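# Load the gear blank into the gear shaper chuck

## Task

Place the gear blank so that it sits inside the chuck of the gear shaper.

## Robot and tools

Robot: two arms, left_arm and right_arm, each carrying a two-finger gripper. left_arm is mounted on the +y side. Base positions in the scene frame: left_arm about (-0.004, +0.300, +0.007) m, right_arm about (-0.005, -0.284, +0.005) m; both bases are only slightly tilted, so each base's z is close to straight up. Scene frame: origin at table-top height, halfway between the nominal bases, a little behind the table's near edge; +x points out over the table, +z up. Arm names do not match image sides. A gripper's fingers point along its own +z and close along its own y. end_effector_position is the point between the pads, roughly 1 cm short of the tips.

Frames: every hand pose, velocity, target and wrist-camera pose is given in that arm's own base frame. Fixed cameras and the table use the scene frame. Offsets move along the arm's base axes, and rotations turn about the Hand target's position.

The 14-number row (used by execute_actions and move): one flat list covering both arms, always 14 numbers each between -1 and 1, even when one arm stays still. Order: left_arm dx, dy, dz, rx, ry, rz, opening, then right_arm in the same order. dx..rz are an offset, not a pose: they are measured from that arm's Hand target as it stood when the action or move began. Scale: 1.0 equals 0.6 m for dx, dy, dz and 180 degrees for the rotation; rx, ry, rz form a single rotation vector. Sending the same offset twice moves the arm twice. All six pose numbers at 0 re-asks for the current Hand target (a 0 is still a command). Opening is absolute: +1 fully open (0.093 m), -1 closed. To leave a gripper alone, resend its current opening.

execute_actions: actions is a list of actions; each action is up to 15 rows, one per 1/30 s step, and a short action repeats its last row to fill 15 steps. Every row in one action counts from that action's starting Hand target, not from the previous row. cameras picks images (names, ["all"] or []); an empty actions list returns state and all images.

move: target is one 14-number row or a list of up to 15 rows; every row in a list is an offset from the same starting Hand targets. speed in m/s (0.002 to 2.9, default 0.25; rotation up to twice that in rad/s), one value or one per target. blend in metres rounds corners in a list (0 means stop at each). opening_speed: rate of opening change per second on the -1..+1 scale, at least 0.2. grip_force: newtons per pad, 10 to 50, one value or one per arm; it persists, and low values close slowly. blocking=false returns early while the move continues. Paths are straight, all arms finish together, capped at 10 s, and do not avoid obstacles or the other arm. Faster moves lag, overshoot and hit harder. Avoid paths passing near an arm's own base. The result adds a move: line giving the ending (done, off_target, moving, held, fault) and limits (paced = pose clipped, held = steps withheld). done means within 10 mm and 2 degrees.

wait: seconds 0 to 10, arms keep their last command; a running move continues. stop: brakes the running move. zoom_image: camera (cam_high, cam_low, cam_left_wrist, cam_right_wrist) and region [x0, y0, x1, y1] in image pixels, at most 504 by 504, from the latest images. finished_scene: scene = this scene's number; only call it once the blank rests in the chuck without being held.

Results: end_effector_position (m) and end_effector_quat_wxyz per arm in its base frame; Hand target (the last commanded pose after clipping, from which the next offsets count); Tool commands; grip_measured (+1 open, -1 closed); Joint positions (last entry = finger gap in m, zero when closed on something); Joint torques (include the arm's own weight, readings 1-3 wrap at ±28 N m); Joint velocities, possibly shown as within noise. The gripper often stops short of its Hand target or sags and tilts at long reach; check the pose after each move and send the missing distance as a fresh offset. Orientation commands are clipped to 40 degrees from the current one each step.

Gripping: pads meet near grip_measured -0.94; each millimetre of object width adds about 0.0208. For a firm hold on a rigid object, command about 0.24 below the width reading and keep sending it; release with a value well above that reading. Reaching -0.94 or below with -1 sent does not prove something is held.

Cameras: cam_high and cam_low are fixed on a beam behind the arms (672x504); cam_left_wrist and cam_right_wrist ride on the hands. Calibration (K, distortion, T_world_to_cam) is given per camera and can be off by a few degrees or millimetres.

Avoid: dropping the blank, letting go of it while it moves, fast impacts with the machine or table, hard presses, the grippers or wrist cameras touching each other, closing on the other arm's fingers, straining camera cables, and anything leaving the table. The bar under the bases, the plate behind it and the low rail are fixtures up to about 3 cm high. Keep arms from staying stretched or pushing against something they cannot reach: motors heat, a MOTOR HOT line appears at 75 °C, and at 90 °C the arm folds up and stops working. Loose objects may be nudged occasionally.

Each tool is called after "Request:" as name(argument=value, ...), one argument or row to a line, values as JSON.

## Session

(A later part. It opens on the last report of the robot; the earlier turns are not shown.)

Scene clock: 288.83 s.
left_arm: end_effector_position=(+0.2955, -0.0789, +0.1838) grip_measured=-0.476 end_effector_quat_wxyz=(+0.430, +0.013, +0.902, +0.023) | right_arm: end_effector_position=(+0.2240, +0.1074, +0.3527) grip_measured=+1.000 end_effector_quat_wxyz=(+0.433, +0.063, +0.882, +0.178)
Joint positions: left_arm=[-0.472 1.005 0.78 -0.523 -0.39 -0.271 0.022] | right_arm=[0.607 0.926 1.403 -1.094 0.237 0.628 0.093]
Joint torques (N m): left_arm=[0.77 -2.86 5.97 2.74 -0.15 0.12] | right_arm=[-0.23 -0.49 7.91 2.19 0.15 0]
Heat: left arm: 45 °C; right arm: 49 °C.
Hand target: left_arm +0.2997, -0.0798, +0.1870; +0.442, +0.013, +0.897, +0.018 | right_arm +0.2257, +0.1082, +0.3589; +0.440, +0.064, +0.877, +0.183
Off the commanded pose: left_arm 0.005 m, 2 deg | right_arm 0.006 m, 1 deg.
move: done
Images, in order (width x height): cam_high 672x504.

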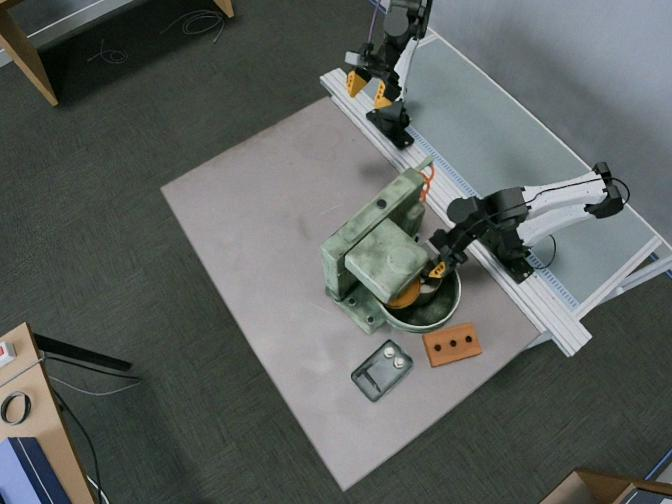

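Request:
move(
  target=[0,0.0003,-0.0117,0,0,0,-0.65,0,0,0,0,0,0,1],
  speed=0.03,
  cameras=["cam_high","cam_left_wrist"],
)

Request:
zoom_image(
  camera="cam_high",
  region=[412, 252, 442, 282],
)

Scene clock: 293.10 s.
left_arm: end_effector_position=(+0.2955, -0.0790, +0.1768) grip_measured=-0.476 end_effector_quat_wxyz=(+0.430, +0.013, +0.902, +0.023) | right_arm: end_effector_position=(+0.2240, +0.1074, +0.3527) grip_measured=+1.000 end_effector_quat_wxyz=(+0.433, +0.063, +0.882, +0.178)
Joint positions: left_arm=[-0.472 1.005 0.752 -0.495 -0.389 -0.271 0.022] | right_arm=[0.607 0.926 1.403 -1.094 0.237 0.628 0.093]
Joint torques (N m): left_arm=[0.79 -2.96 6.01 2.72 -0.15 0.13] | right_arm=[-0.23 -0.51 7.92 2.19 0.16 0]
Heat: left arm: 45 °C; right arm: 49 °C.
Hand target: left_arm +0.2997, -0.0796, +0.1800; +0.442, +0.013, +0.897, +0.018 | right_arm +0.2257, +0.1082, +0.3589; +0.440, +0.064, +0.877, +0.183
Off the commanded pose: left_arm 0.005 m, 2 deg | right_arm 0.006 m, 1 deg.
move: done
camera_calibration:
cam_left_wrist: T_world_to_cam=[[0.0053231, -0.99912, -0.0416088, -0.0723788], [-0.901668, 0.0131965, -0.432228, 0.381001], [0.432397, 0.0398181, -0.900804, 0.121876], [0, 0, 0, 1]] pos_world=[0.291223, -0.0821959, 0.271455]
Images, in order (width x height): cam_high 672x504, cam_left_wrist 672x504.

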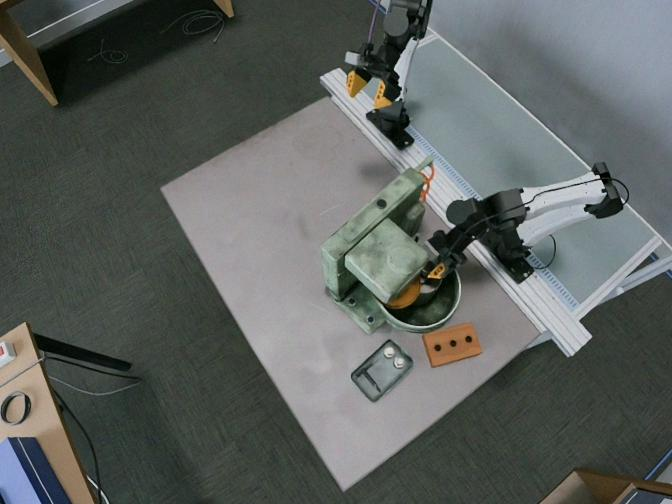

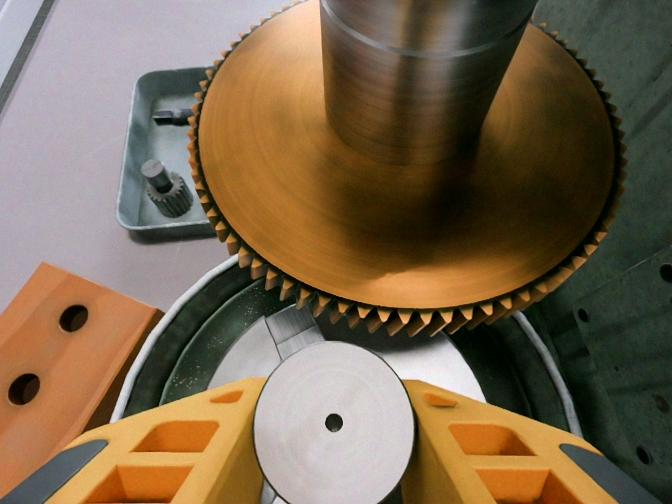

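Scaled by 16.800 from the camera's 672x504 image, which has a finer 960x720 frame.

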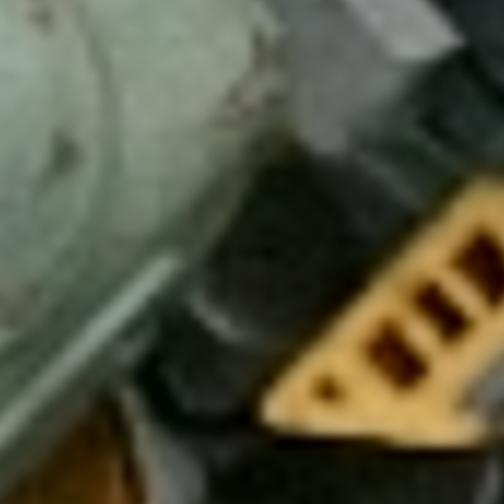

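Request:
move(
  target=[0,0.0003,-0.0083,0,0,0,-0.65,0,0,0,0,0,0,1],
  speed=0.03,
  cameras=["cam_left_wrist"],
)

Scene clock: 299.33 s.
left_arm: end_effector_position=(+0.2976, -0.0792, +0.1750) grip_measured=-0.476 end_effector_quat_wxyz=(+0.436, +0.011, +0.900, +0.021) | right_arm: end_effector_position=(+0.2240, +0.1074, +0.3527) grip_measured=+1.000 end_effector_quat_wxyz=(+0.433, +0.063, +0.882, +0.178)
Joint positions: left_arm=[-0.469 1.005 0.736 -0.465 -0.389 -0.27 0.022] | right_arm=[0.607 0.926 1.403 -1.094 0.237 0.628 0.093]
Joint torques (N m): left_arm=[0.68 -2.86 5.7 2.63 -0.15 0.15] | right_arm=[-0.23 -0.51 7.91 2.19 0.15 0]
Heat: left arm: 45 °C; right arm: 50 °C.
Hand target: left_arm +0.2997, -0.0794, +0.1750; +0.442, +0.013, +0.897, +0.018 | right_arm +0.2257, +0.1082, +0.3589; +0.440, +0.064, +0.877, +0.183
Off the commanded pose: left_arm 0.002 m, 1 deg | right_arm 0.006 m, 1 deg.
move: done
camera_calibration:
cam_left_wrist: T_world_to_cam=[[0.00795358, -0.99935, -0.0351664, -0.0745772], [-0.896213, 0.00847521, -0.443543, 0.382158], [0.443552, 0.0350444, -0.895563, 0.114731], [0, 0, 0, 1]] pos_world=[0.292199, -0.0817882, 0.269629]
Images, in order (width x height): cam_left_wrist 672x504.

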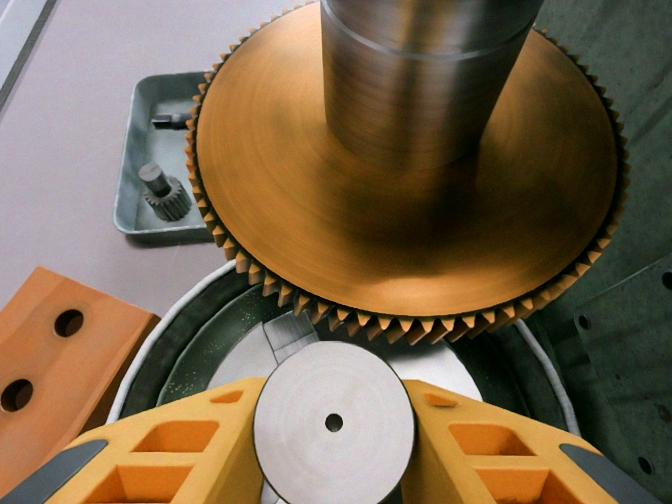

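Request:
zoom_image(
  camera="cam_left_wrist",
  region=[230, 280, 480, 504],
)

Request:
wait(
  seconds=0.1,
  cameras=["cam_high"],
)

Request:
zoom_image(
  camera="cam_high",
  region=[412, 252, 442, 282],
)

Scaled by 2.016 from the camera's 672x504 image, which has a finer 960x720 frame.

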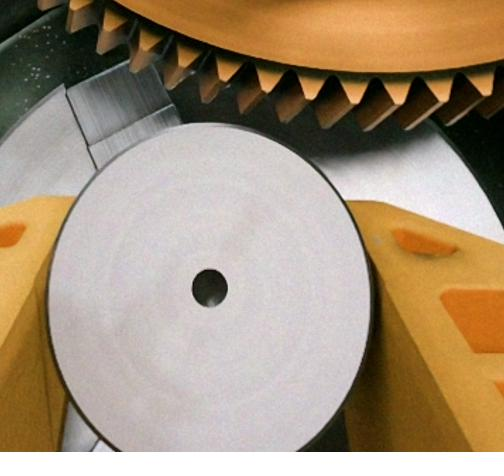

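Scene clock: 357.97 s.
left_arm: end_effector_position=(+0.2976, -0.0792, +0.1751) grip_measured=-0.476 end_effector_quat_wxyz=(+0.436, +0.011, +0.900, +0.021) | right_arm: end_effector_position=(+0.2240, +0.1074, +0.3527) grip_measured=+1.000 end_effector_quat_wxyz=(+0.433, +0.063, +0.882, +0.178)
Joint positions: left_arm=[-0.469 1.005 0.736 -0.464 -0.389 -0.27 0.022] | right_arm=[0.607 0.926 1.403 -1.094 0.237 0.628 0.093]
Joint torques (N m): left_arm=[0.68 -2.86 5.72 2.64 -0.14 0.14] | right_arm=[-0.25 -0.51 7.94 2.19 0.16 0]
Heat: left arm: 47 °C; right arm: 50 °C.
Hand target: left_arm +0.2998, -0.0795, +0.1751; +0.442, +0.013, +0.897, +0.018 | right_arm +0.2257, +0.1082, +0.3589; +0.440, +0.064, +0.877, +0.183
Tool commands: left_gripper/opening=-0.65 right_gripper/opening=+1.0
Off the commanded pose: left_arm 0.002 m, 1 deg | right_arm 0.006 m, 1 deg.
wait: 0.10 s; at rest from the start
Images, in order (width x height): cam_high 672x504.

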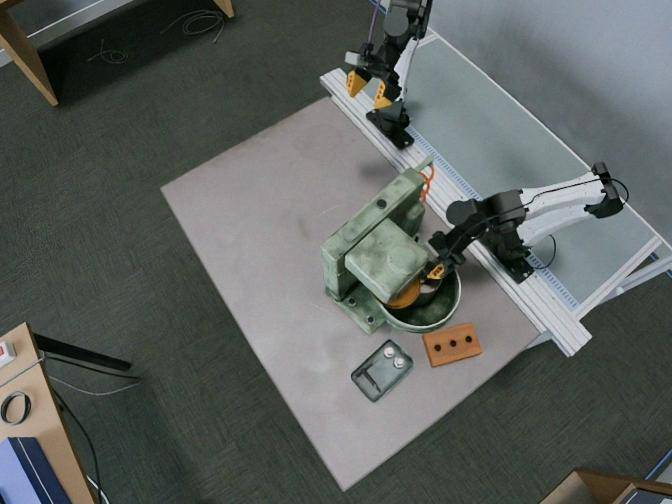

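Scaled by 16.800 from the camera's 672x504 image, which has a finer 960x720 frame.

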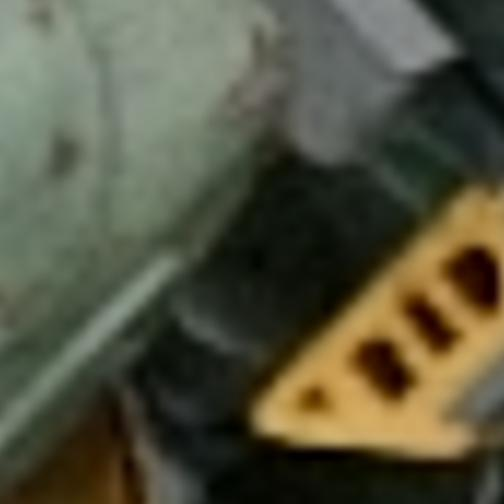

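Request:
move(
  target=[0,0.0067,0.0,0,0,0,-0.65,0,0,0,0,0,0,1],
  speed=0.02,
  cameras=["cam_left_wrist"],
)

Request:
zoom_image(
  camera="cam_left_wrist",
  region=[230, 280, 480, 504],
)

Scene clock: 368.23 s.
left_arm: end_effector_position=(+0.2992, -0.0767, +0.1751) grip_measured=-0.476 end_effector_quat_wxyz=(+0.435, +0.011, +0.900, +0.019) | right_arm: end_effector_position=(+0.2240, +0.1074, +0.3527) grip_measured=+1.000 end_effector_quat_wxyz=(+0.433, +0.063, +0.882, +0.178)
Joint positions: left_arm=[-0.451 1.005 0.736 -0.46 -0.373 -0.258 0.022] | right_arm=[0.607 0.926 1.403 -1.094 0.237 0.628 0.093]
Joint torques (N m): left_arm=[0.76 -3.73 5.26 2.63 -0.15 0.15] | right_arm=[-0.21 -0.5 7.91 2.18 0.15 0]
Heat: left arm: 48 °C; right arm: 51 °C.
Hand target: left_arm +0.2997, -0.0754, +0.1751; +0.442, +0.013, +0.897, +0.018 | right_arm +0.2257, +0.1082, +0.3589; +0.440, +0.064, +0.877, +0.183
Off the commanded pose: left_arm 0.001 m, 1 deg | right_arm 0.006 m, 1 deg.
move: done
camera_calibration:
cam_left_wrist: T_world_to_cam=[[0.00619274, -0.999428, -0.033232, -0.0718933], [-0.896722, 0.0091572, -0.442499, 0.383628], [0.442551, 0.0325401, -0.896153, 0.114225], [0, 0, 0, 1]] pos_world=[0.293903, -0.0790821, 0.269729]
Images, in order (width x height): cam_left_wrist 672x504.

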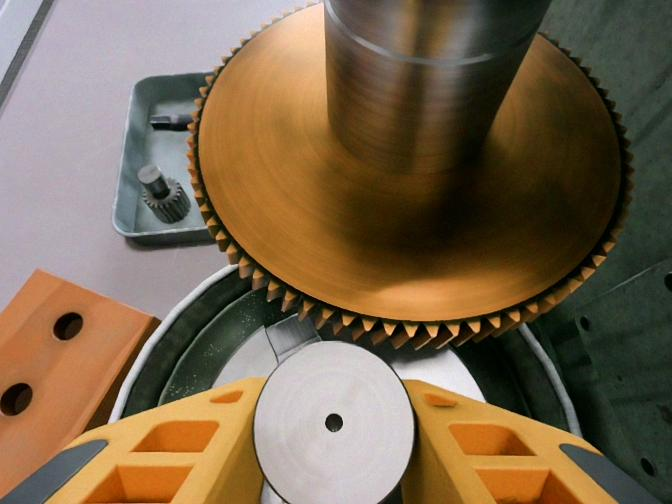

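Scaled by 2.016 from the camera's 672x504 image, which has a finer 960x720 frame.

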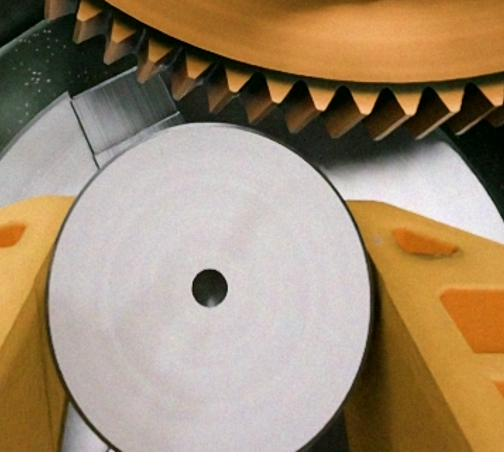

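Request:
move(
  target=[
    [0.0008,-0.0055,-0.002,0,0,0,-0.65,0,0,0,0,0,0,1],
    [0.0018,-0.0055,-0.008,0,0,0,-0.65,0,0,0,0,0,0,1],
  ],
  speed=0.02,
  blend=[0.001,0],
  cameras=["cam_left_wrist","cam_high"],
)

Request:
zoom_image(
  camera="cam_left_wrist",
  region=[230, 280, 480, 504],
)

Request:
zoom_image(
  camera="cam_high",
  region=[412, 252, 442, 282],
)

Scene clock: 380.83 s.
left_arm: end_effector_position=(+0.3016, -0.0779, +0.1750) grip_measured=-0.476 end_effector_quat_wxyz=(+0.442, +0.010, +0.897, +0.016) | right_arm: end_effector_position=(+0.2240, +0.1074, +0.3527) grip_measured=+1.000 end_effector_quat_wxyz=(+0.433, +0.063, +0.882, +0.178)
Joint positions: left_arm=[-0.451 1.005 0.722 -0.428 -0.373 -0.257 0.022] | right_arm=[0.607 0.926 1.403 -1.094 0.237 0.628 0.093]
Joint torques (N m): left_arm=[-0.54 -2.58 5.33 2.55 -0.24 0.05] | right_arm=[-0.23 -0.53 7.91 2.19 0.16 0]
Heat: left arm: 47 °C; right arm: 51 °C.
Hand target: left_arm +0.3008, -0.0787, +0.1703; +0.442, +0.013, +0.897, +0.018 | right_arm +0.2257, +0.1082, +0.3589; +0.440, +0.064, +0.877, +0.183
Off the commanded pose: left_arm 0.005 m, 0 deg | right_arm 0.006 m, 1 deg.
move: done
camera_calibration:
cam_left_wrist: T_world_to_cam=[[0.00624822, -0.999649, -0.0257513, -0.0744421], [-0.889279, 0.00622242, -0.457322, 0.38579], [0.457322, 0.0257576, -0.888928, 0.106851], [0, 0, 0, 1]] pos_world=[0.294675, -0.0795688, 0.269496]
Images, in order (width x height): cam_high 672x504, cam_left_wrist 672x504.

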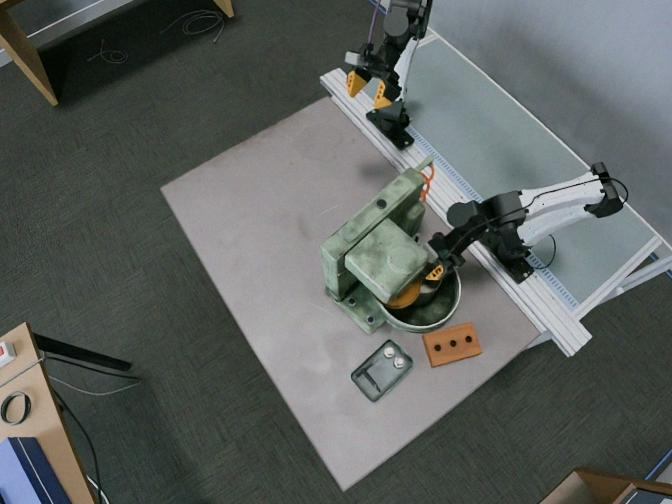

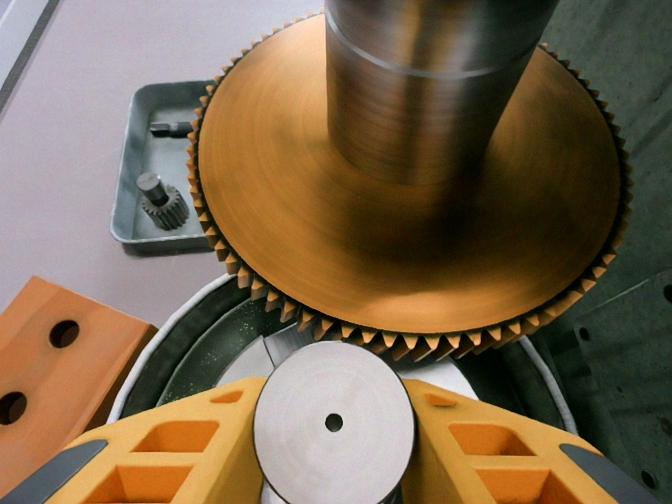

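Scaled by 2.016 from the camera's 672x504 image, which has a finer 960x720 frame.

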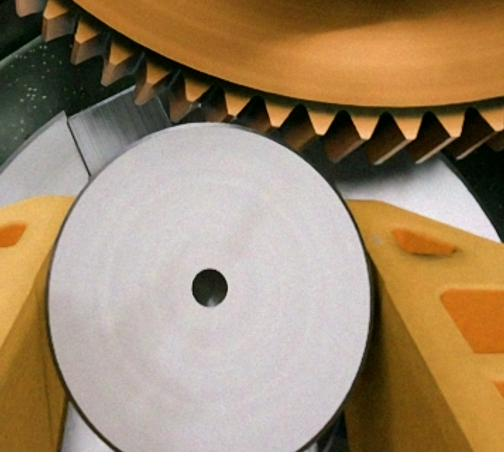

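Scaled by 16.800 from the camera's 672x504 image, which has a finer 960x720 frame.

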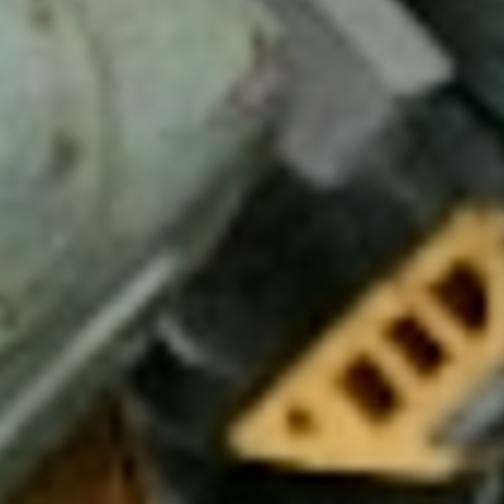

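Request:
move(
  target=[
    [-0.004,0,0.05,0,0,0,-0.65,-0.133,0.167,-0.083,0,0,0,-0.9],
    [-0.004,0,0.05,0,0,0,-0.65,-0.1167,0.428,-0.29,-0.0497,-0.2053,0.1646,-0.9],
  ],
  speed=0.3,
  blend=[0.04,0],
  cameras=["cam_right_wrist","cam_left_wrist"],
)

Request:
zoom_image(
  camera="cam_right_wrist",
  region=[180, 120, 500, 400],
)

Scene clock: 413.43 s.
left_arm: end_effector_position=(+0.2923, -0.0739, +0.1792) grip_measured=-0.476 end_effector_quat_wxyz=(+0.416, +0.017, +0.909, +0.028) | right_arm: end_effector_position=(+0.1538, +0.3649, +0.1869) grip_measured=-0.898 end_effector_quat_wxyz=(+0.635, -0.250, +0.695, +0.228)
Joint positions: left_arm=[-0.452 1.005 0.784 -0.556 -0.373 -0.257 0.022] | right_arm=[1.476 1.475 0.524 0.824 0.781 0.09 0.002]
Joint torques (N m): left_arm=[-0.88 -3.66 9.76 2.45 -0.3 0.01] | right_arm=[-1.16 -5.11 6.39 2.35 -0.08 -0.05]
Heat: left arm: 47 °C; right arm: 51 °C.
Hand target: left_arm +0.2984, -0.0787, +0.2002; +0.442, +0.013, +0.897, +0.018 | right_arm +0.1558, +0.3650, +0.1850; +0.636, -0.252, +0.692, +0.231
Off the commanded pose: left_arm 0.022 m, 4 deg | right_arm 0.003 m, 1 deg.
move: off_target (left_arm)
camera_calibration:
cam_left_wrist: T_world_to_cam=[[0.00228006, -0.998493, -0.0548288, -0.0638441], [-0.914812, 0.0200614, -0.403382, 0.378348], [0.403875, 0.0510778, -0.913387, 0.136631], [0, 0, 0, 1]] pos_world=[0.291081, -0.0783169, 0.273915]
cam_right_wrist: T_world_to_cam=[[0.631599, -0.775093, 0.0177173, 0.181372], [-0.386071, -0.334251, -0.859782, 0.378555], [0.672333, 0.536197, -0.510354, -0.120013], [0, 0, 0, 1]] pos_world=[0.112284, 0.331463, 0.261013]
Images, in order (width x height): cam_left_wrist 672x504, cam_right_wrist 672x504.

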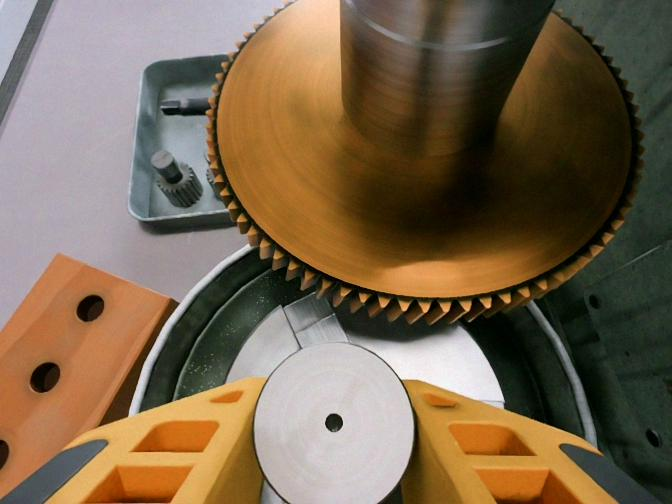

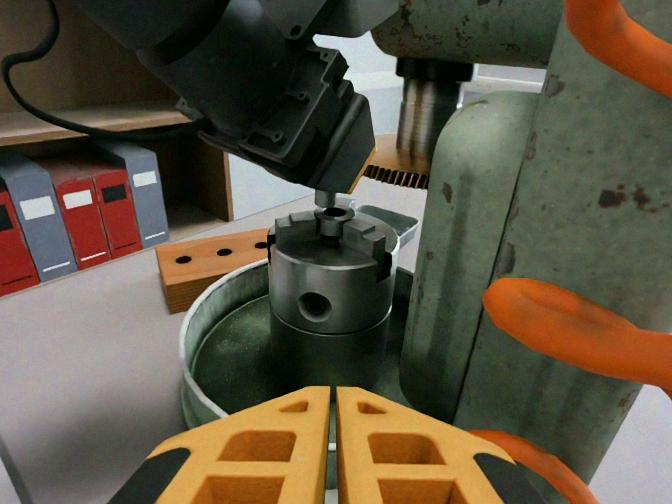

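Scaled by 1.575 from the camera's 672x504 image, which has a finer 960x720 frame.

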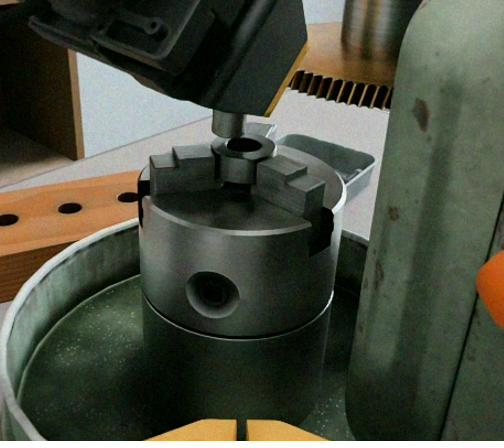

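Excellent view.

Request:
zoom_image(
  camera="cam_right_wrist",
  region=[280, 160, 400, 260],
)

Scaled by 4.200 from the camera's 672x504 image, which has a finer 960x720 frame.

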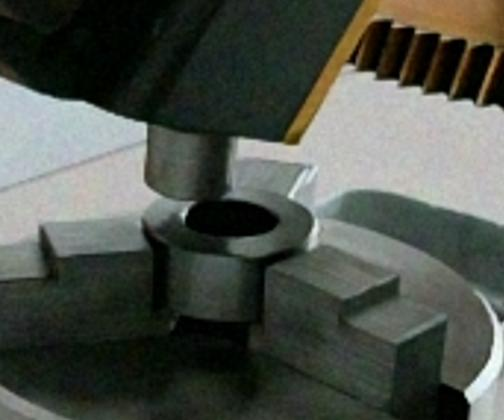

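Request:
move(
  target=[0.0022,-0.0015,-0.038,0,0,0,-0.65,0,0,0,0,0,0,-0.9],
  speed=0.03,
  cameras=["cam_right_wrist"],
)

Request:
zoom_image(
  camera="cam_right_wrist",
  region=[290, 170, 380, 245],
)

Scene clock: 458.63 s.
left_arm: end_effector_position=(+0.2975, -0.0764, +0.1753) grip_measured=-0.476 end_effector_quat_wxyz=(+0.431, +0.013, +0.902, +0.022) | right_arm: end_effector_position=(+0.1538, +0.3650, +0.1871) grip_measured=-0.898 end_effector_quat_wxyz=(+0.635, -0.250, +0.695, +0.229)
Joint positions: left_arm=[-0.453 1.005 0.744 -0.48 -0.374 -0.257 0.022] | right_arm=[1.476 1.475 0.524 0.824 0.781 0.09 0.002]
Joint torques (N m): left_arm=[-0.88 -2.86 5.78 2.69 -0.28 0.03] | right_arm=[-1.16 -5.09 6.37 2.35 -0.09 -0.05]
Heat: left arm: 48 °C; right arm: 51 °C.
Hand target: left_arm +0.2997, -0.0796, +0.1774; +0.442, +0.013, +0.897, +0.018 | right_arm +0.1557, +0.3650, +0.1850; +0.635, -0.252, +0.692, +0.231
Off the commanded pose: left_arm 0.004 m, 1 deg | right_arm 0.003 m, 0 deg.
move: done
camera_calibration:
cam_right_wrist: T_world_to_cam=[[0.631947, -0.774822, 0.0171585, 0.181389], [-0.3859, -0.333787, -0.86004, 0.378537], [0.672105, 0.536878, -0.509939, -0.12027], [0, 0, 0, 1]] pos_world=[0.112283, 0.331465, 0.261114]
Images, in order (width x height): cam_right_wrist 672x504.

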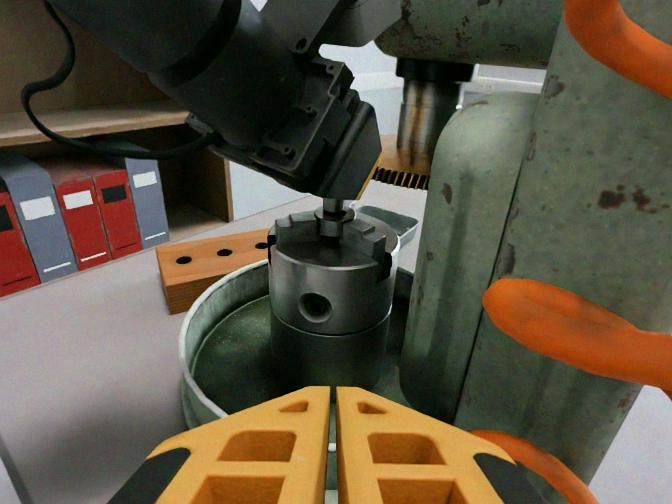

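Scaled by 5.600 from the camera's 672x504 image, which has a finer 960x720 frame.

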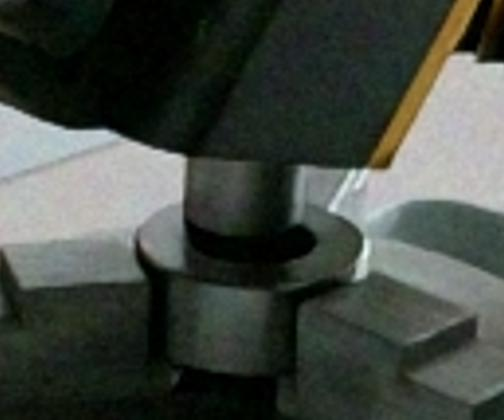

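Request:
move(
  target=[0.001,-0.0012,-0.008,0,0,0,-0.65,0,0,0,0,0,0,-0.9],
  speed=0.03,
  cameras=["cam_right_wrist"],
)

Request:
zoom_image(
  camera="cam_right_wrist",
  region=[290, 170, 380, 245],
)

Scene clock: 466.37 s.
left_arm: end_effector_position=(+0.2999, -0.0776, +0.1751) grip_measured=-0.476 end_effector_quat_wxyz=(+0.439, +0.012, +0.898, +0.020) | right_arm: end_effector_position=(+0.1538, +0.3650, +0.1871) grip_measured=-0.898 end_effector_quat_wxyz=(+0.635, -0.250, +0.695, +0.229)
Joint positions: left_arm=[-0.455 1.005 0.73 -0.447 -0.378 -0.257 0.022] | right_arm=[1.476 1.475 0.524 0.824 0.781 0.09 0.002]
Joint torques (N m): left_arm=[-0.91 -2.5 5.57 2.61 -0.27 0] | right_arm=[-1.18 -5.09 6.38 2.35 -0.09 -0.05]
Heat: left arm: 48 °C; right arm: 51 °C.
Hand target: left_arm +0.3004, -0.0803, +0.1727; +0.442, +0.013, +0.897, +0.018 | right_arm +0.1557, +0.3650, +0.1850; +0.635, -0.252, +0.692, +0.231
Off the commanded pose: left_arm 0.004 m, 0 deg | right_arm 0.003 m, 0 deg.
move: done
camera_calibration:
cam_right_wrist: T_world_to_cam=[[0.631947, -0.774822, 0.0171585, 0.181389], [-0.3859, -0.333787, -0.86004, 0.378537], [0.672105, 0.536878, -0.509939, -0.12027], [0, 0, 0, 1]] pos_world=[0.112283, 0.331465, 0.261114]
Images, in order (width x height): cam_right_wrist 672x504.

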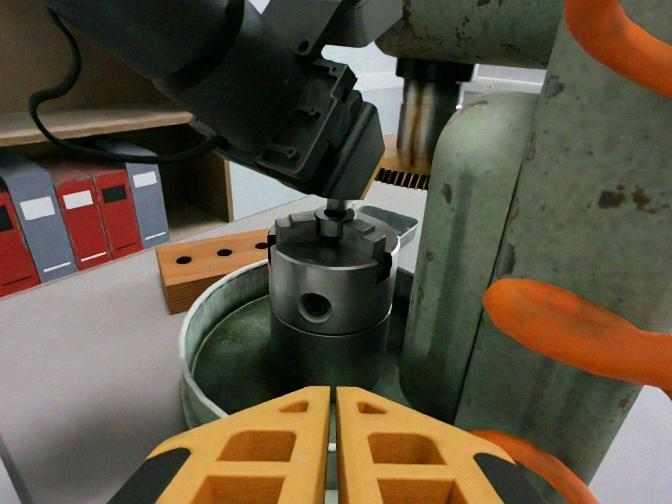

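Scaled by 5.600 from the camera's 672x504 image, which has a finer 960x720 frame.

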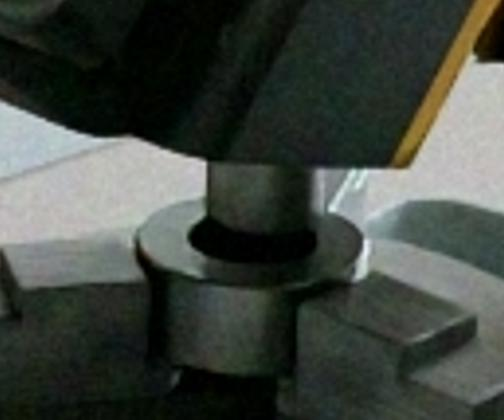

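Request:
move(
  target=[-0.0105,-0.0062,0.002,0,0,0,-0.65,0,0,0,0,0,0,-0.9],
  speed=0.015,
  cameras=["cam_right_wrist"],
)

Request:
zoom_image(
  camera="cam_right_wrist",
  region=[290, 170, 380, 245],
)

Scene clock: 479.27 s.
left_arm: end_effector_position=(+0.2970, -0.0839, +0.1750) grip_measured=-0.476 end_effector_quat_wxyz=(+0.439, +0.016, +0.898, +0.019) | right_arm: end_effector_position=(+0.1538, +0.3650, +0.1871) grip_measured=-0.898 end_effector_quat_wxyz=(+0.635, -0.250, +0.695, +0.229)
Joint positions: left_arm=[-0.488 1.005 0.73 -0.453 -0.398 -0.272 0.022] | right_arm=[1.476 1.475 0.524 0.824 0.781 0.09 0.002]
Joint torques (N m): left_arm=[-0.9 -3.82 5.56 2.38 -0.32 -0.09] | right_arm=[-1.16 -5.11 6.35 2.35 -0.09 -0.05]
Heat: left arm: 48 °C; right arm: 51 °C.
Hand target: left_arm +0.2941, -0.0841, +0.1739; +0.442, +0.013, +0.897, +0.018 | right_arm +0.1557, +0.3650, +0.1850; +0.635, -0.252, +0.692, +0.231
Off the commanded pose: left_arm 0.003 m, 0 deg | right_arm 0.003 m, 0 deg.
move: done
camera_calibration:
cam_right_wrist: T_world_to_cam=[[0.631947, -0.774822, 0.0171585, 0.181389], [-0.3859, -0.333787, -0.86004, 0.378537], [0.672105, 0.536878, -0.509939, -0.12027], [0, 0, 0, 1]] pos_world=[0.112283, 0.331465, 0.261114]
Images, in order (width x height): cam_right_wrist 672x504.

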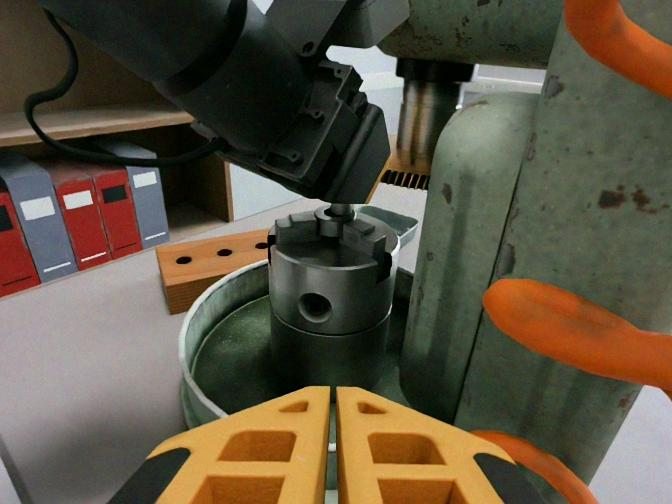

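Scaled by 5.600 from the camera's 672x504 image, which has a finer 960x720 frame.

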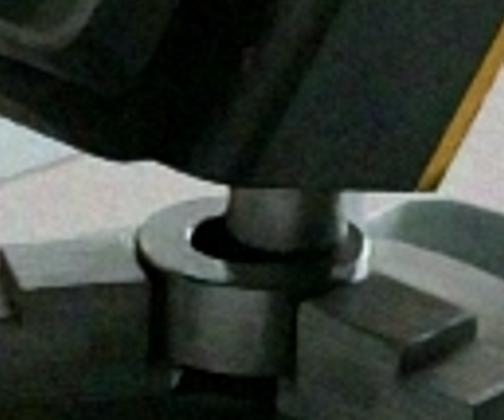

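Request:
move(
  target=[-0.0065,0.003,0.0,0,0.005,0,-0.65,0,0,0,0,0,0,-0.9],
  speed=0.015,
  cameras=["cam_right_wrist"],
)

Request:
zoom_image(
  camera="cam_right_wrist",
  region=[290, 170, 380, 245],
)

Scene clock: 486.53 s.
left_arm: end_effector_position=(+0.2939, -0.0822, +0.1745) grip_measured=-0.476 end_effector_quat_wxyz=(+0.436, +0.015, +0.900, +0.020) | right_arm: end_effector_position=(+0.1538, +0.3650, +0.1871) grip_measured=-0.898 end_effector_quat_wxyz=(+0.635, -0.250, +0.695, +0.229)
Joint positions: left_arm=[-0.488 0.995 0.73 -0.472 -0.398 -0.277 0.022] | right_arm=[1.476 1.475 0.524 0.824 0.781 0.09 0.002]
Joint torques (N m): left_arm=[-0.59 -3.77 6.2 2.18 -0.25 -0.08] | right_arm=[-1.16 -5.12 6.38 2.35 -0.09 -0.05]
Heat: left arm: 47 °C; right arm: 51 °C.
Hand target: left_arm +0.2902, -0.0823, +0.1738; +0.435, +0.013, +0.900, +0.018 | right_arm +0.1557, +0.3650, +0.1850; +0.635, -0.252, +0.692, +0.231
Off the commanded pose: left_arm 0.004 m, 0 deg | right_arm 0.003 m, 0 deg.
move: done
camera_calibration:
cam_right_wrist: T_world_to_cam=[[0.631947, -0.774822, 0.0171585, 0.181389], [-0.3859, -0.333787, -0.86004, 0.378537], [0.672105, 0.536878, -0.509939, -0.12027], [0, 0, 0, 1]] pos_world=[0.112283, 0.331465, 0.261114]
Images, in order (width x height): cam_right_wrist 672x504.

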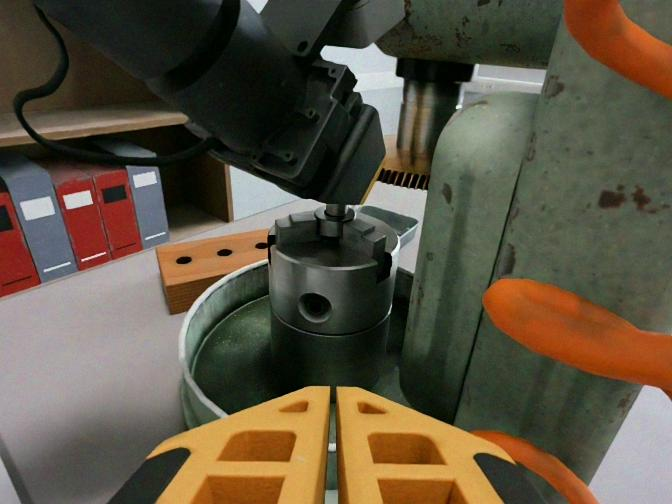

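Scaled by 5.600 from the camera's 672x504 image, which has a finer 960x720 frame.

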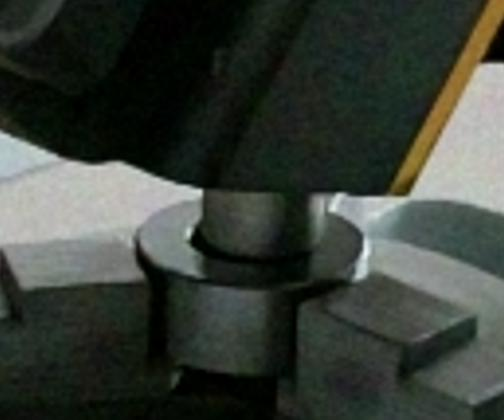

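Request:
move(
  target=[-0.0025,0.002,-0.003,0,0.002,0,-0.65,0,0,0,0,0,0,-0.9],
  speed=0.015,
  cameras=["cam_right_wrist"],
)

Request:
zoom_image(
  camera="cam_right_wrist",
  region=[290, 170, 380, 245],
)

Scene clock: 491.10 s.
left_arm: end_effector_position=(+0.2926, -0.0816, +0.1738) grip_measured=-0.476 end_effector_quat_wxyz=(+0.433, +0.015, +0.901, +0.021) | right_arm: end_effector_position=(+0.1538, +0.3650, +0.1871) grip_measured=-0.898 end_effector_quat_wxyz=(+0.635, -0.250, +0.695, +0.229)
Joint positions: left_arm=[-0.488 0.992 0.73 -0.481 -0.398 -0.278 0.022] | right_arm=[1.476 1.475 0.524 0.824 0.781 0.09 0.002]
Joint torques (N m): left_arm=[-0.29 -3.93 5.78 2.22 -0.22 -0.07] | right_arm=[-1.16 -5.11 6.38 2.35 -0.08 -0.05]
Heat: left arm: 47 °C; right arm: 52 °C.
Hand target: left_arm +0.2887, -0.0811, +0.1720; +0.432, +0.013, +0.902, +0.018 | right_arm +0.1557, +0.3650, +0.1850; +0.635, -0.252, +0.692, +0.231
Off the commanded pose: left_arm 0.004 m, 0 deg | right_arm 0.003 m, 0 deg.
move: done
camera_calibration:
cam_right_wrist: T_world_to_cam=[[0.631947, -0.774822, 0.0171585, 0.181389], [-0.3859, -0.333787, -0.86004, 0.378537], [0.672105, 0.536878, -0.509939, -0.12027], [0, 0, 0, 1]] pos_world=[0.112283, 0.331465, 0.261114]
Images, in order (width x height): cam_right_wrist 672x504.

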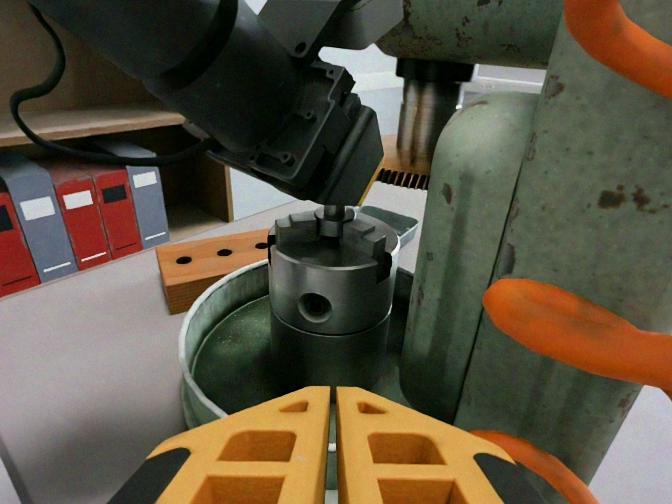

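Scaled by 5.600 from the camera's 672x504 image, which has a finer 960x720 frame.

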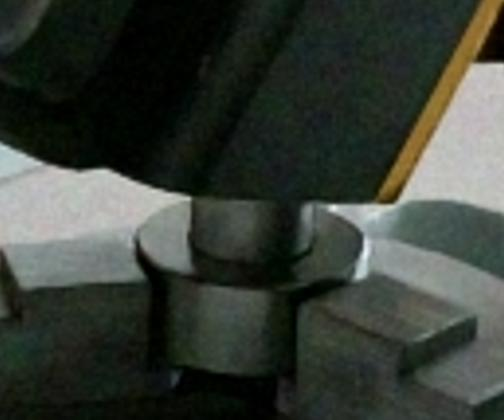

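Request:
move(
  target=[-0.0005,0,-0.0083,0,0,0,-0.65,0,0,0,0,0,0,-0.9],
  speed=0.02,
  cameras=["cam_right_wrist"],
)

Request:
zoom_image(
  camera="cam_right_wrist",
  region=[290, 170, 380, 245],
)

Scene clock: 495.27 s.
left_arm: end_effector_position=(+0.2924, -0.0815, +0.1731) grip_measured=-0.476 end_effector_quat_wxyz=(+0.437, +0.014, +0.899, +0.019) | right_arm: end_effector_position=(+0.1538, +0.3650, +0.1871) grip_measured=-0.898 end_effector_quat_wxyz=(+0.635, -0.250, +0.695, +0.229)
Joint positions: left_arm=[-0.488 0.985 0.717 -0.465 -0.398 -0.278 0.022] | right_arm=[1.476 1.475 0.524 0.824 0.781 0.09 0.002]
Joint torques (N m): left_arm=[-0.36 -3.25 5.11 2.27 -0.21 -0.07] | right_arm=[-1.17 -5.11 6.39 2.35 -0.09 -0.05]
Heat: left arm: 47 °C; right arm: 52 °C.
Hand target: left_arm +0.2883, -0.0811, +0.1669; +0.432, +0.013, +0.902, +0.018 | right_arm +0.1557, +0.3650, +0.1850; +0.635, -0.252, +0.692, +0.231
Off the commanded pose: left_arm 0.007 m, 1 deg | right_arm 0.003 m, 0 deg.
move: done
camera_calibration:
cam_right_wrist: T_world_to_cam=[[0.631947, -0.774822, 0.0171585, 0.181389], [-0.3859, -0.333787, -0.86004, 0.378537], [0.672105, 0.536878, -0.509939, -0.12027], [0, 0, 0, 1]] pos_world=[0.112283, 0.331465, 0.261114]
Images, in order (width x height): cam_right_wrist 672x504.

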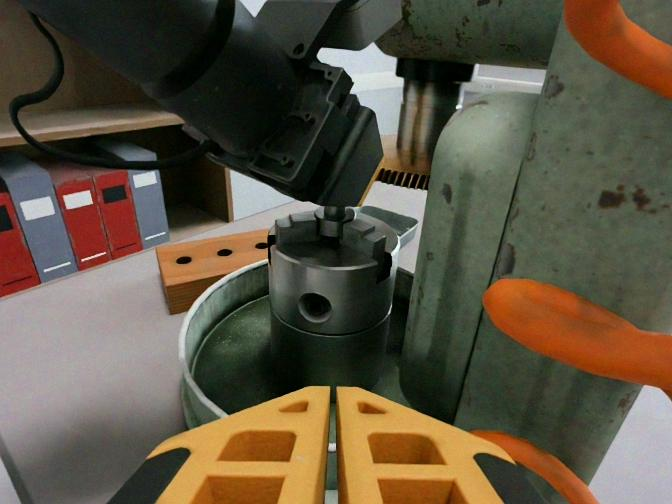

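Scaled by 5.600 from the camera's 672x504 image, which has a finer 960x720 frame.

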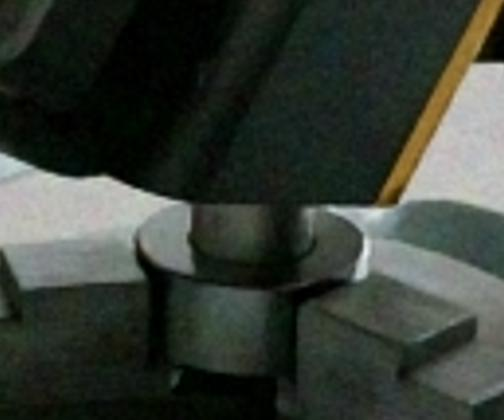

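Request:
move(
  target=[
    [0.002,0,-0.002,0,0.004,0,-0.65,0,0,0,0,0,0,-0.9],
    [0,0.002,-0.002,0,0.004,0,-0.65,0,0,0,0,0,0,-0.9],
    [-0.002,0,-0.002,0,0.004,0,-0.65,0,0,0,0,0,0,-0.9],
    [0,-0.002,-0.002,0,0.004,0,-0.65,0,0,0,0,0,0,-0.9],
    [0,0,-0.002,0,0.004,0,-0.65,0,0,0,0,0,0,-0.9],
  ],
  speed=0.006,
  blend=0.0006,
  cameras=["cam_right_wrist"],
)

Request:
zoom_image(
  camera="cam_right_wrist",
  region=[290, 170, 380, 245],
)

Scene clock: 506.57 s.
left_arm: end_effector_position=(+0.2924, -0.0815, +0.1730) grip_measured=-0.476 end_effector_quat_wxyz=(+0.437, +0.013, +0.899, +0.018) | right_arm: end_effector_position=(+0.1538, +0.3650, +0.1871) grip_measured=-0.898 end_effector_quat_wxyz=(+0.635, -0.250, +0.695, +0.229)
Joint positions: left_arm=[-0.488 0.985 0.717 -0.465 -0.398 -0.281 0.022] | right_arm=[1.476 1.475 0.524 0.824 0.781 0.09 0.002]
Joint torques (N m): left_arm=[-0.05 -2.56 5.72 2.14 -0.14 -0.06] | right_arm=[-1.17 -5.09 6.35 2.35 -0.09 -0.04]
Heat: left arm: 47 °C; right arm: 52 °C.
Hand target: left_arm +0.2883, -0.0811, +0.1657; +0.426, +0.013, +0.904, +0.018 | right_arm +0.1557, +0.3650, +0.1850; +0.635, -0.252, +0.692, +0.231
Off the commanded pose: left_arm 0.008 m, 1 deg | right_arm 0.003 m, 0 deg.
move: done
camera_calibration:
cam_right_wrist: T_world_to_cam=[[0.631947, -0.774822, 0.0171585, 0.181389], [-0.3859, -0.333787, -0.86004, 0.378537], [0.672105, 0.536878, -0.509939, -0.12027], [0, 0, 0, 1]] pos_world=[0.112283, 0.331465, 0.261114]
Images, in order (width x height): cam_right_wrist 672x504.

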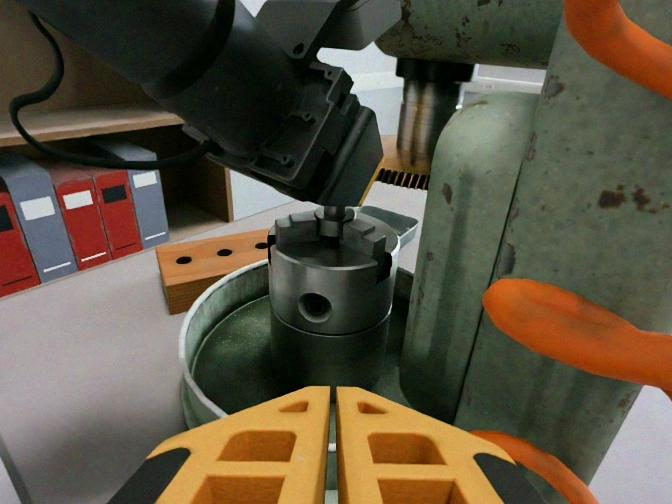

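Scaled by 5.600 from the camera's 672x504 image, which has a finer 960x720 frame.

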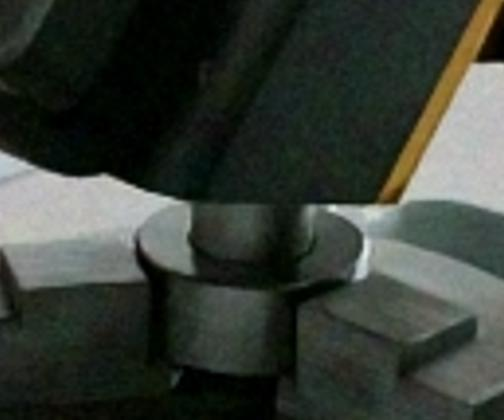

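Request:
move(
  target=[
    [0.007,0,0.0,0,0,0,-0.65,0,0,0,0,0,0,-0.9],
    [0.0095,-0.0005,-0.003,0,0,0,-0.65,0,0,0,0,0,0,-0.9],
  ],
  speed=0.006,
  blend=0.0006,
  cameras=["cam_right_wrist"],
)

Request:
zoom_image(
  camera="cam_right_wrist",
  region=[290, 170, 380, 245],
)

Scene clock: 515.37 s.
left_arm: end_effector_position=(+0.2929, -0.0803, +0.1730) grip_measured=-0.476 end_effector_quat_wxyz=(+0.437, +0.011, +0.899, +0.019) | right_arm: end_effector_position=(+0.1538, +0.3650, +0.1871) grip_measured=-0.898 end_effector_quat_wxyz=(+0.635, -0.250, +0.695, +0.229)
Joint positions: left_arm=[-0.484 0.985 0.717 -0.465 -0.398 -0.281 0.022] | right_arm=[1.476 1.475 0.524 0.824 0.781 0.09 0.002]
Joint torques (N m): left_arm=[0.76 -0.7 5.91 2.42 -0.07 0] | right_arm=[-1.16 -5.08 6.39 2.35 -0.09 -0.05]
Heat: left arm: 47 °C; right arm: 52 °C.
Hand target: left_arm +0.2941, -0.0813, +0.1640; +0.426, +0.013, +0.904, +0.018 | right_arm +0.1557, +0.3650, +0.1850; +0.635, -0.252, +0.692, +0.231
Off the commanded pose: left_arm 0.009 m, 1 deg | right_arm 0.003 m, 0 deg.
move: done
camera_calibration:
cam_right_wrist: T_world_to_cam=[[0.631947, -0.774822, 0.0171585, 0.181389], [-0.3859, -0.333787, -0.86004, 0.378537], [0.672105, 0.536878, -0.509939, -0.12027], [0, 0, 0, 1]] pos_world=[0.112283, 0.331465, 0.261114]
Images, in order (width x height): cam_right_wrist 672x504.

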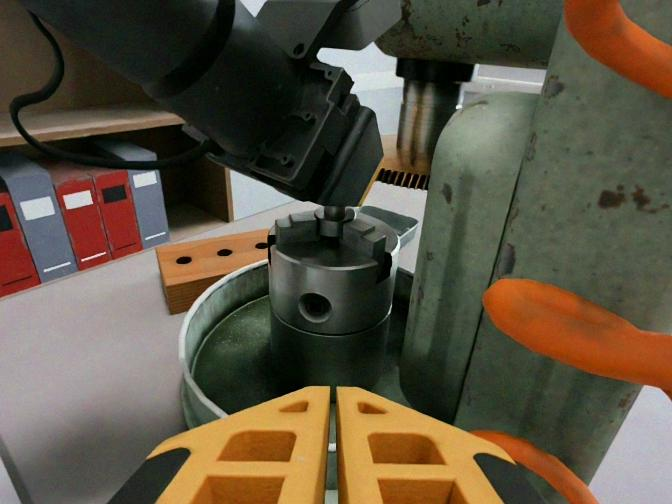

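Scaled by 5.600 from the camera's 672x504 image, which has a finer 960x720 frame.

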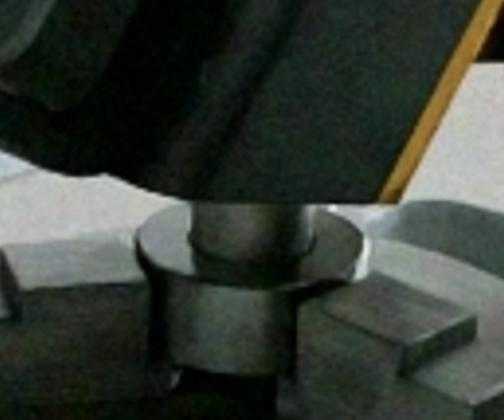

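Request:
move(
  target=[
    [0.0,0,-0.008,0,0.007,0,-0.65,0,0,0,0,0,0,-0.9],
    [0.003,0.003,-0.01,0,0.007,0,-0.65,0,0,0,0,0,0,-0.9],
    [-0.003,0.003,-0.01,0,0.007,0,-0.65,0,0,0,0,0,0,-0.9],
    [-0.003,-0.003,-0.01,0,0.007,0,-0.65,0,0,0,0,0,0,-0.9],
    [0.0,-0.000,-0.01,0,0.007,0,-0.65,0,0,0,0,0,0,-0.9],
  ],
  speed=0.01,
  blend=0.0006,
  cameras=["cam_right_wrist"],
)

Request:
zoom_image(
  camera="cam_right_wrist",
  region=[290, 170, 380, 245],
)

Scene clock: 526.53 s.
left_arm: end_effector_position=(+0.2935, -0.0805, +0.1711) grip_measured=-0.476 end_effector_quat_wxyz=(+0.434, +0.011, +0.901, +0.016) | right_arm: end_effector_position=(+0.1538, +0.3650, +0.1871) grip_measured=-0.898 end_effector_quat_wxyz=(+0.635, -0.250, +0.695, +0.229)
Joint positions: left_arm=[-0.478 0.991 0.717 -0.463 -0.386 -0.281 0.022] | right_arm=[1.476 1.475 0.524 0.824 0.781 0.09 0.002]
Joint torques (N m): left_arm=[0.65 0.09 5.89 2.35 -0.04 0.01] | right_arm=[-1.17 -5.11 6.38 2.35 -0.09 -0.05]
Heat: left arm: 48 °C; right arm: 52 °C.
Hand target: left_arm +0.2940, -0.0814, +0.1580; +0.416, +0.014, +0.909, +0.018 | right_arm +0.1557, +0.3650, +0.1850; +0.635, -0.252, +0.692, +0.231
Off the commanded pose: left_arm 0.013 m, 2 deg | right_arm 0.003 m, 0 deg.
move: off_target (left_arm)
camera_calibration:
cam_right_wrist: T_world_to_cam=[[0.631947, -0.774822, 0.0171585, 0.181389], [-0.3859, -0.333787, -0.86004, 0.378537], [0.672105, 0.536878, -0.509939, -0.12027], [0, 0, 0, 1]] pos_world=[0.112283, 0.331465, 0.261114]
Images, in order (width x height): cam_right_wrist 672x504.

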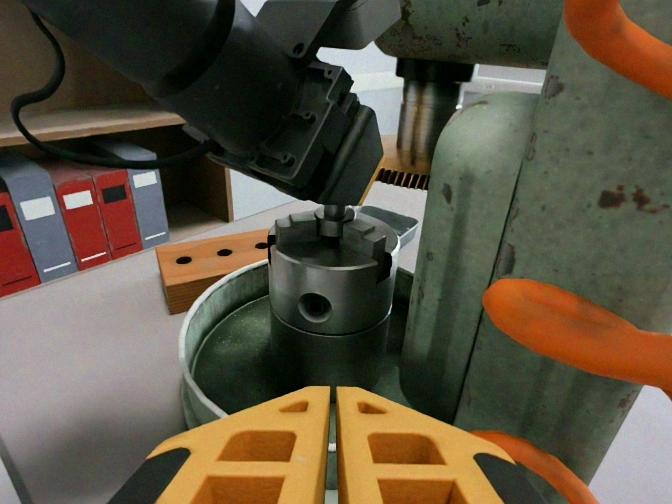

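Scaled by 5.600 from the camera's 672x504 image, which has a finer 960x720 frame.

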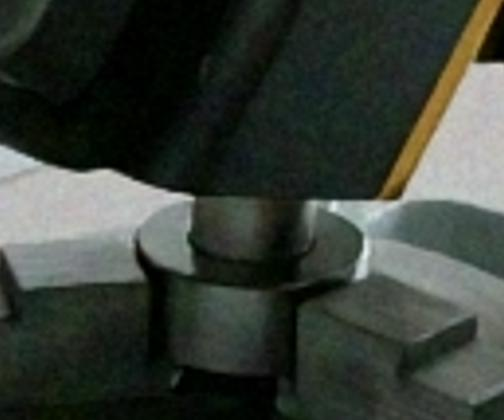

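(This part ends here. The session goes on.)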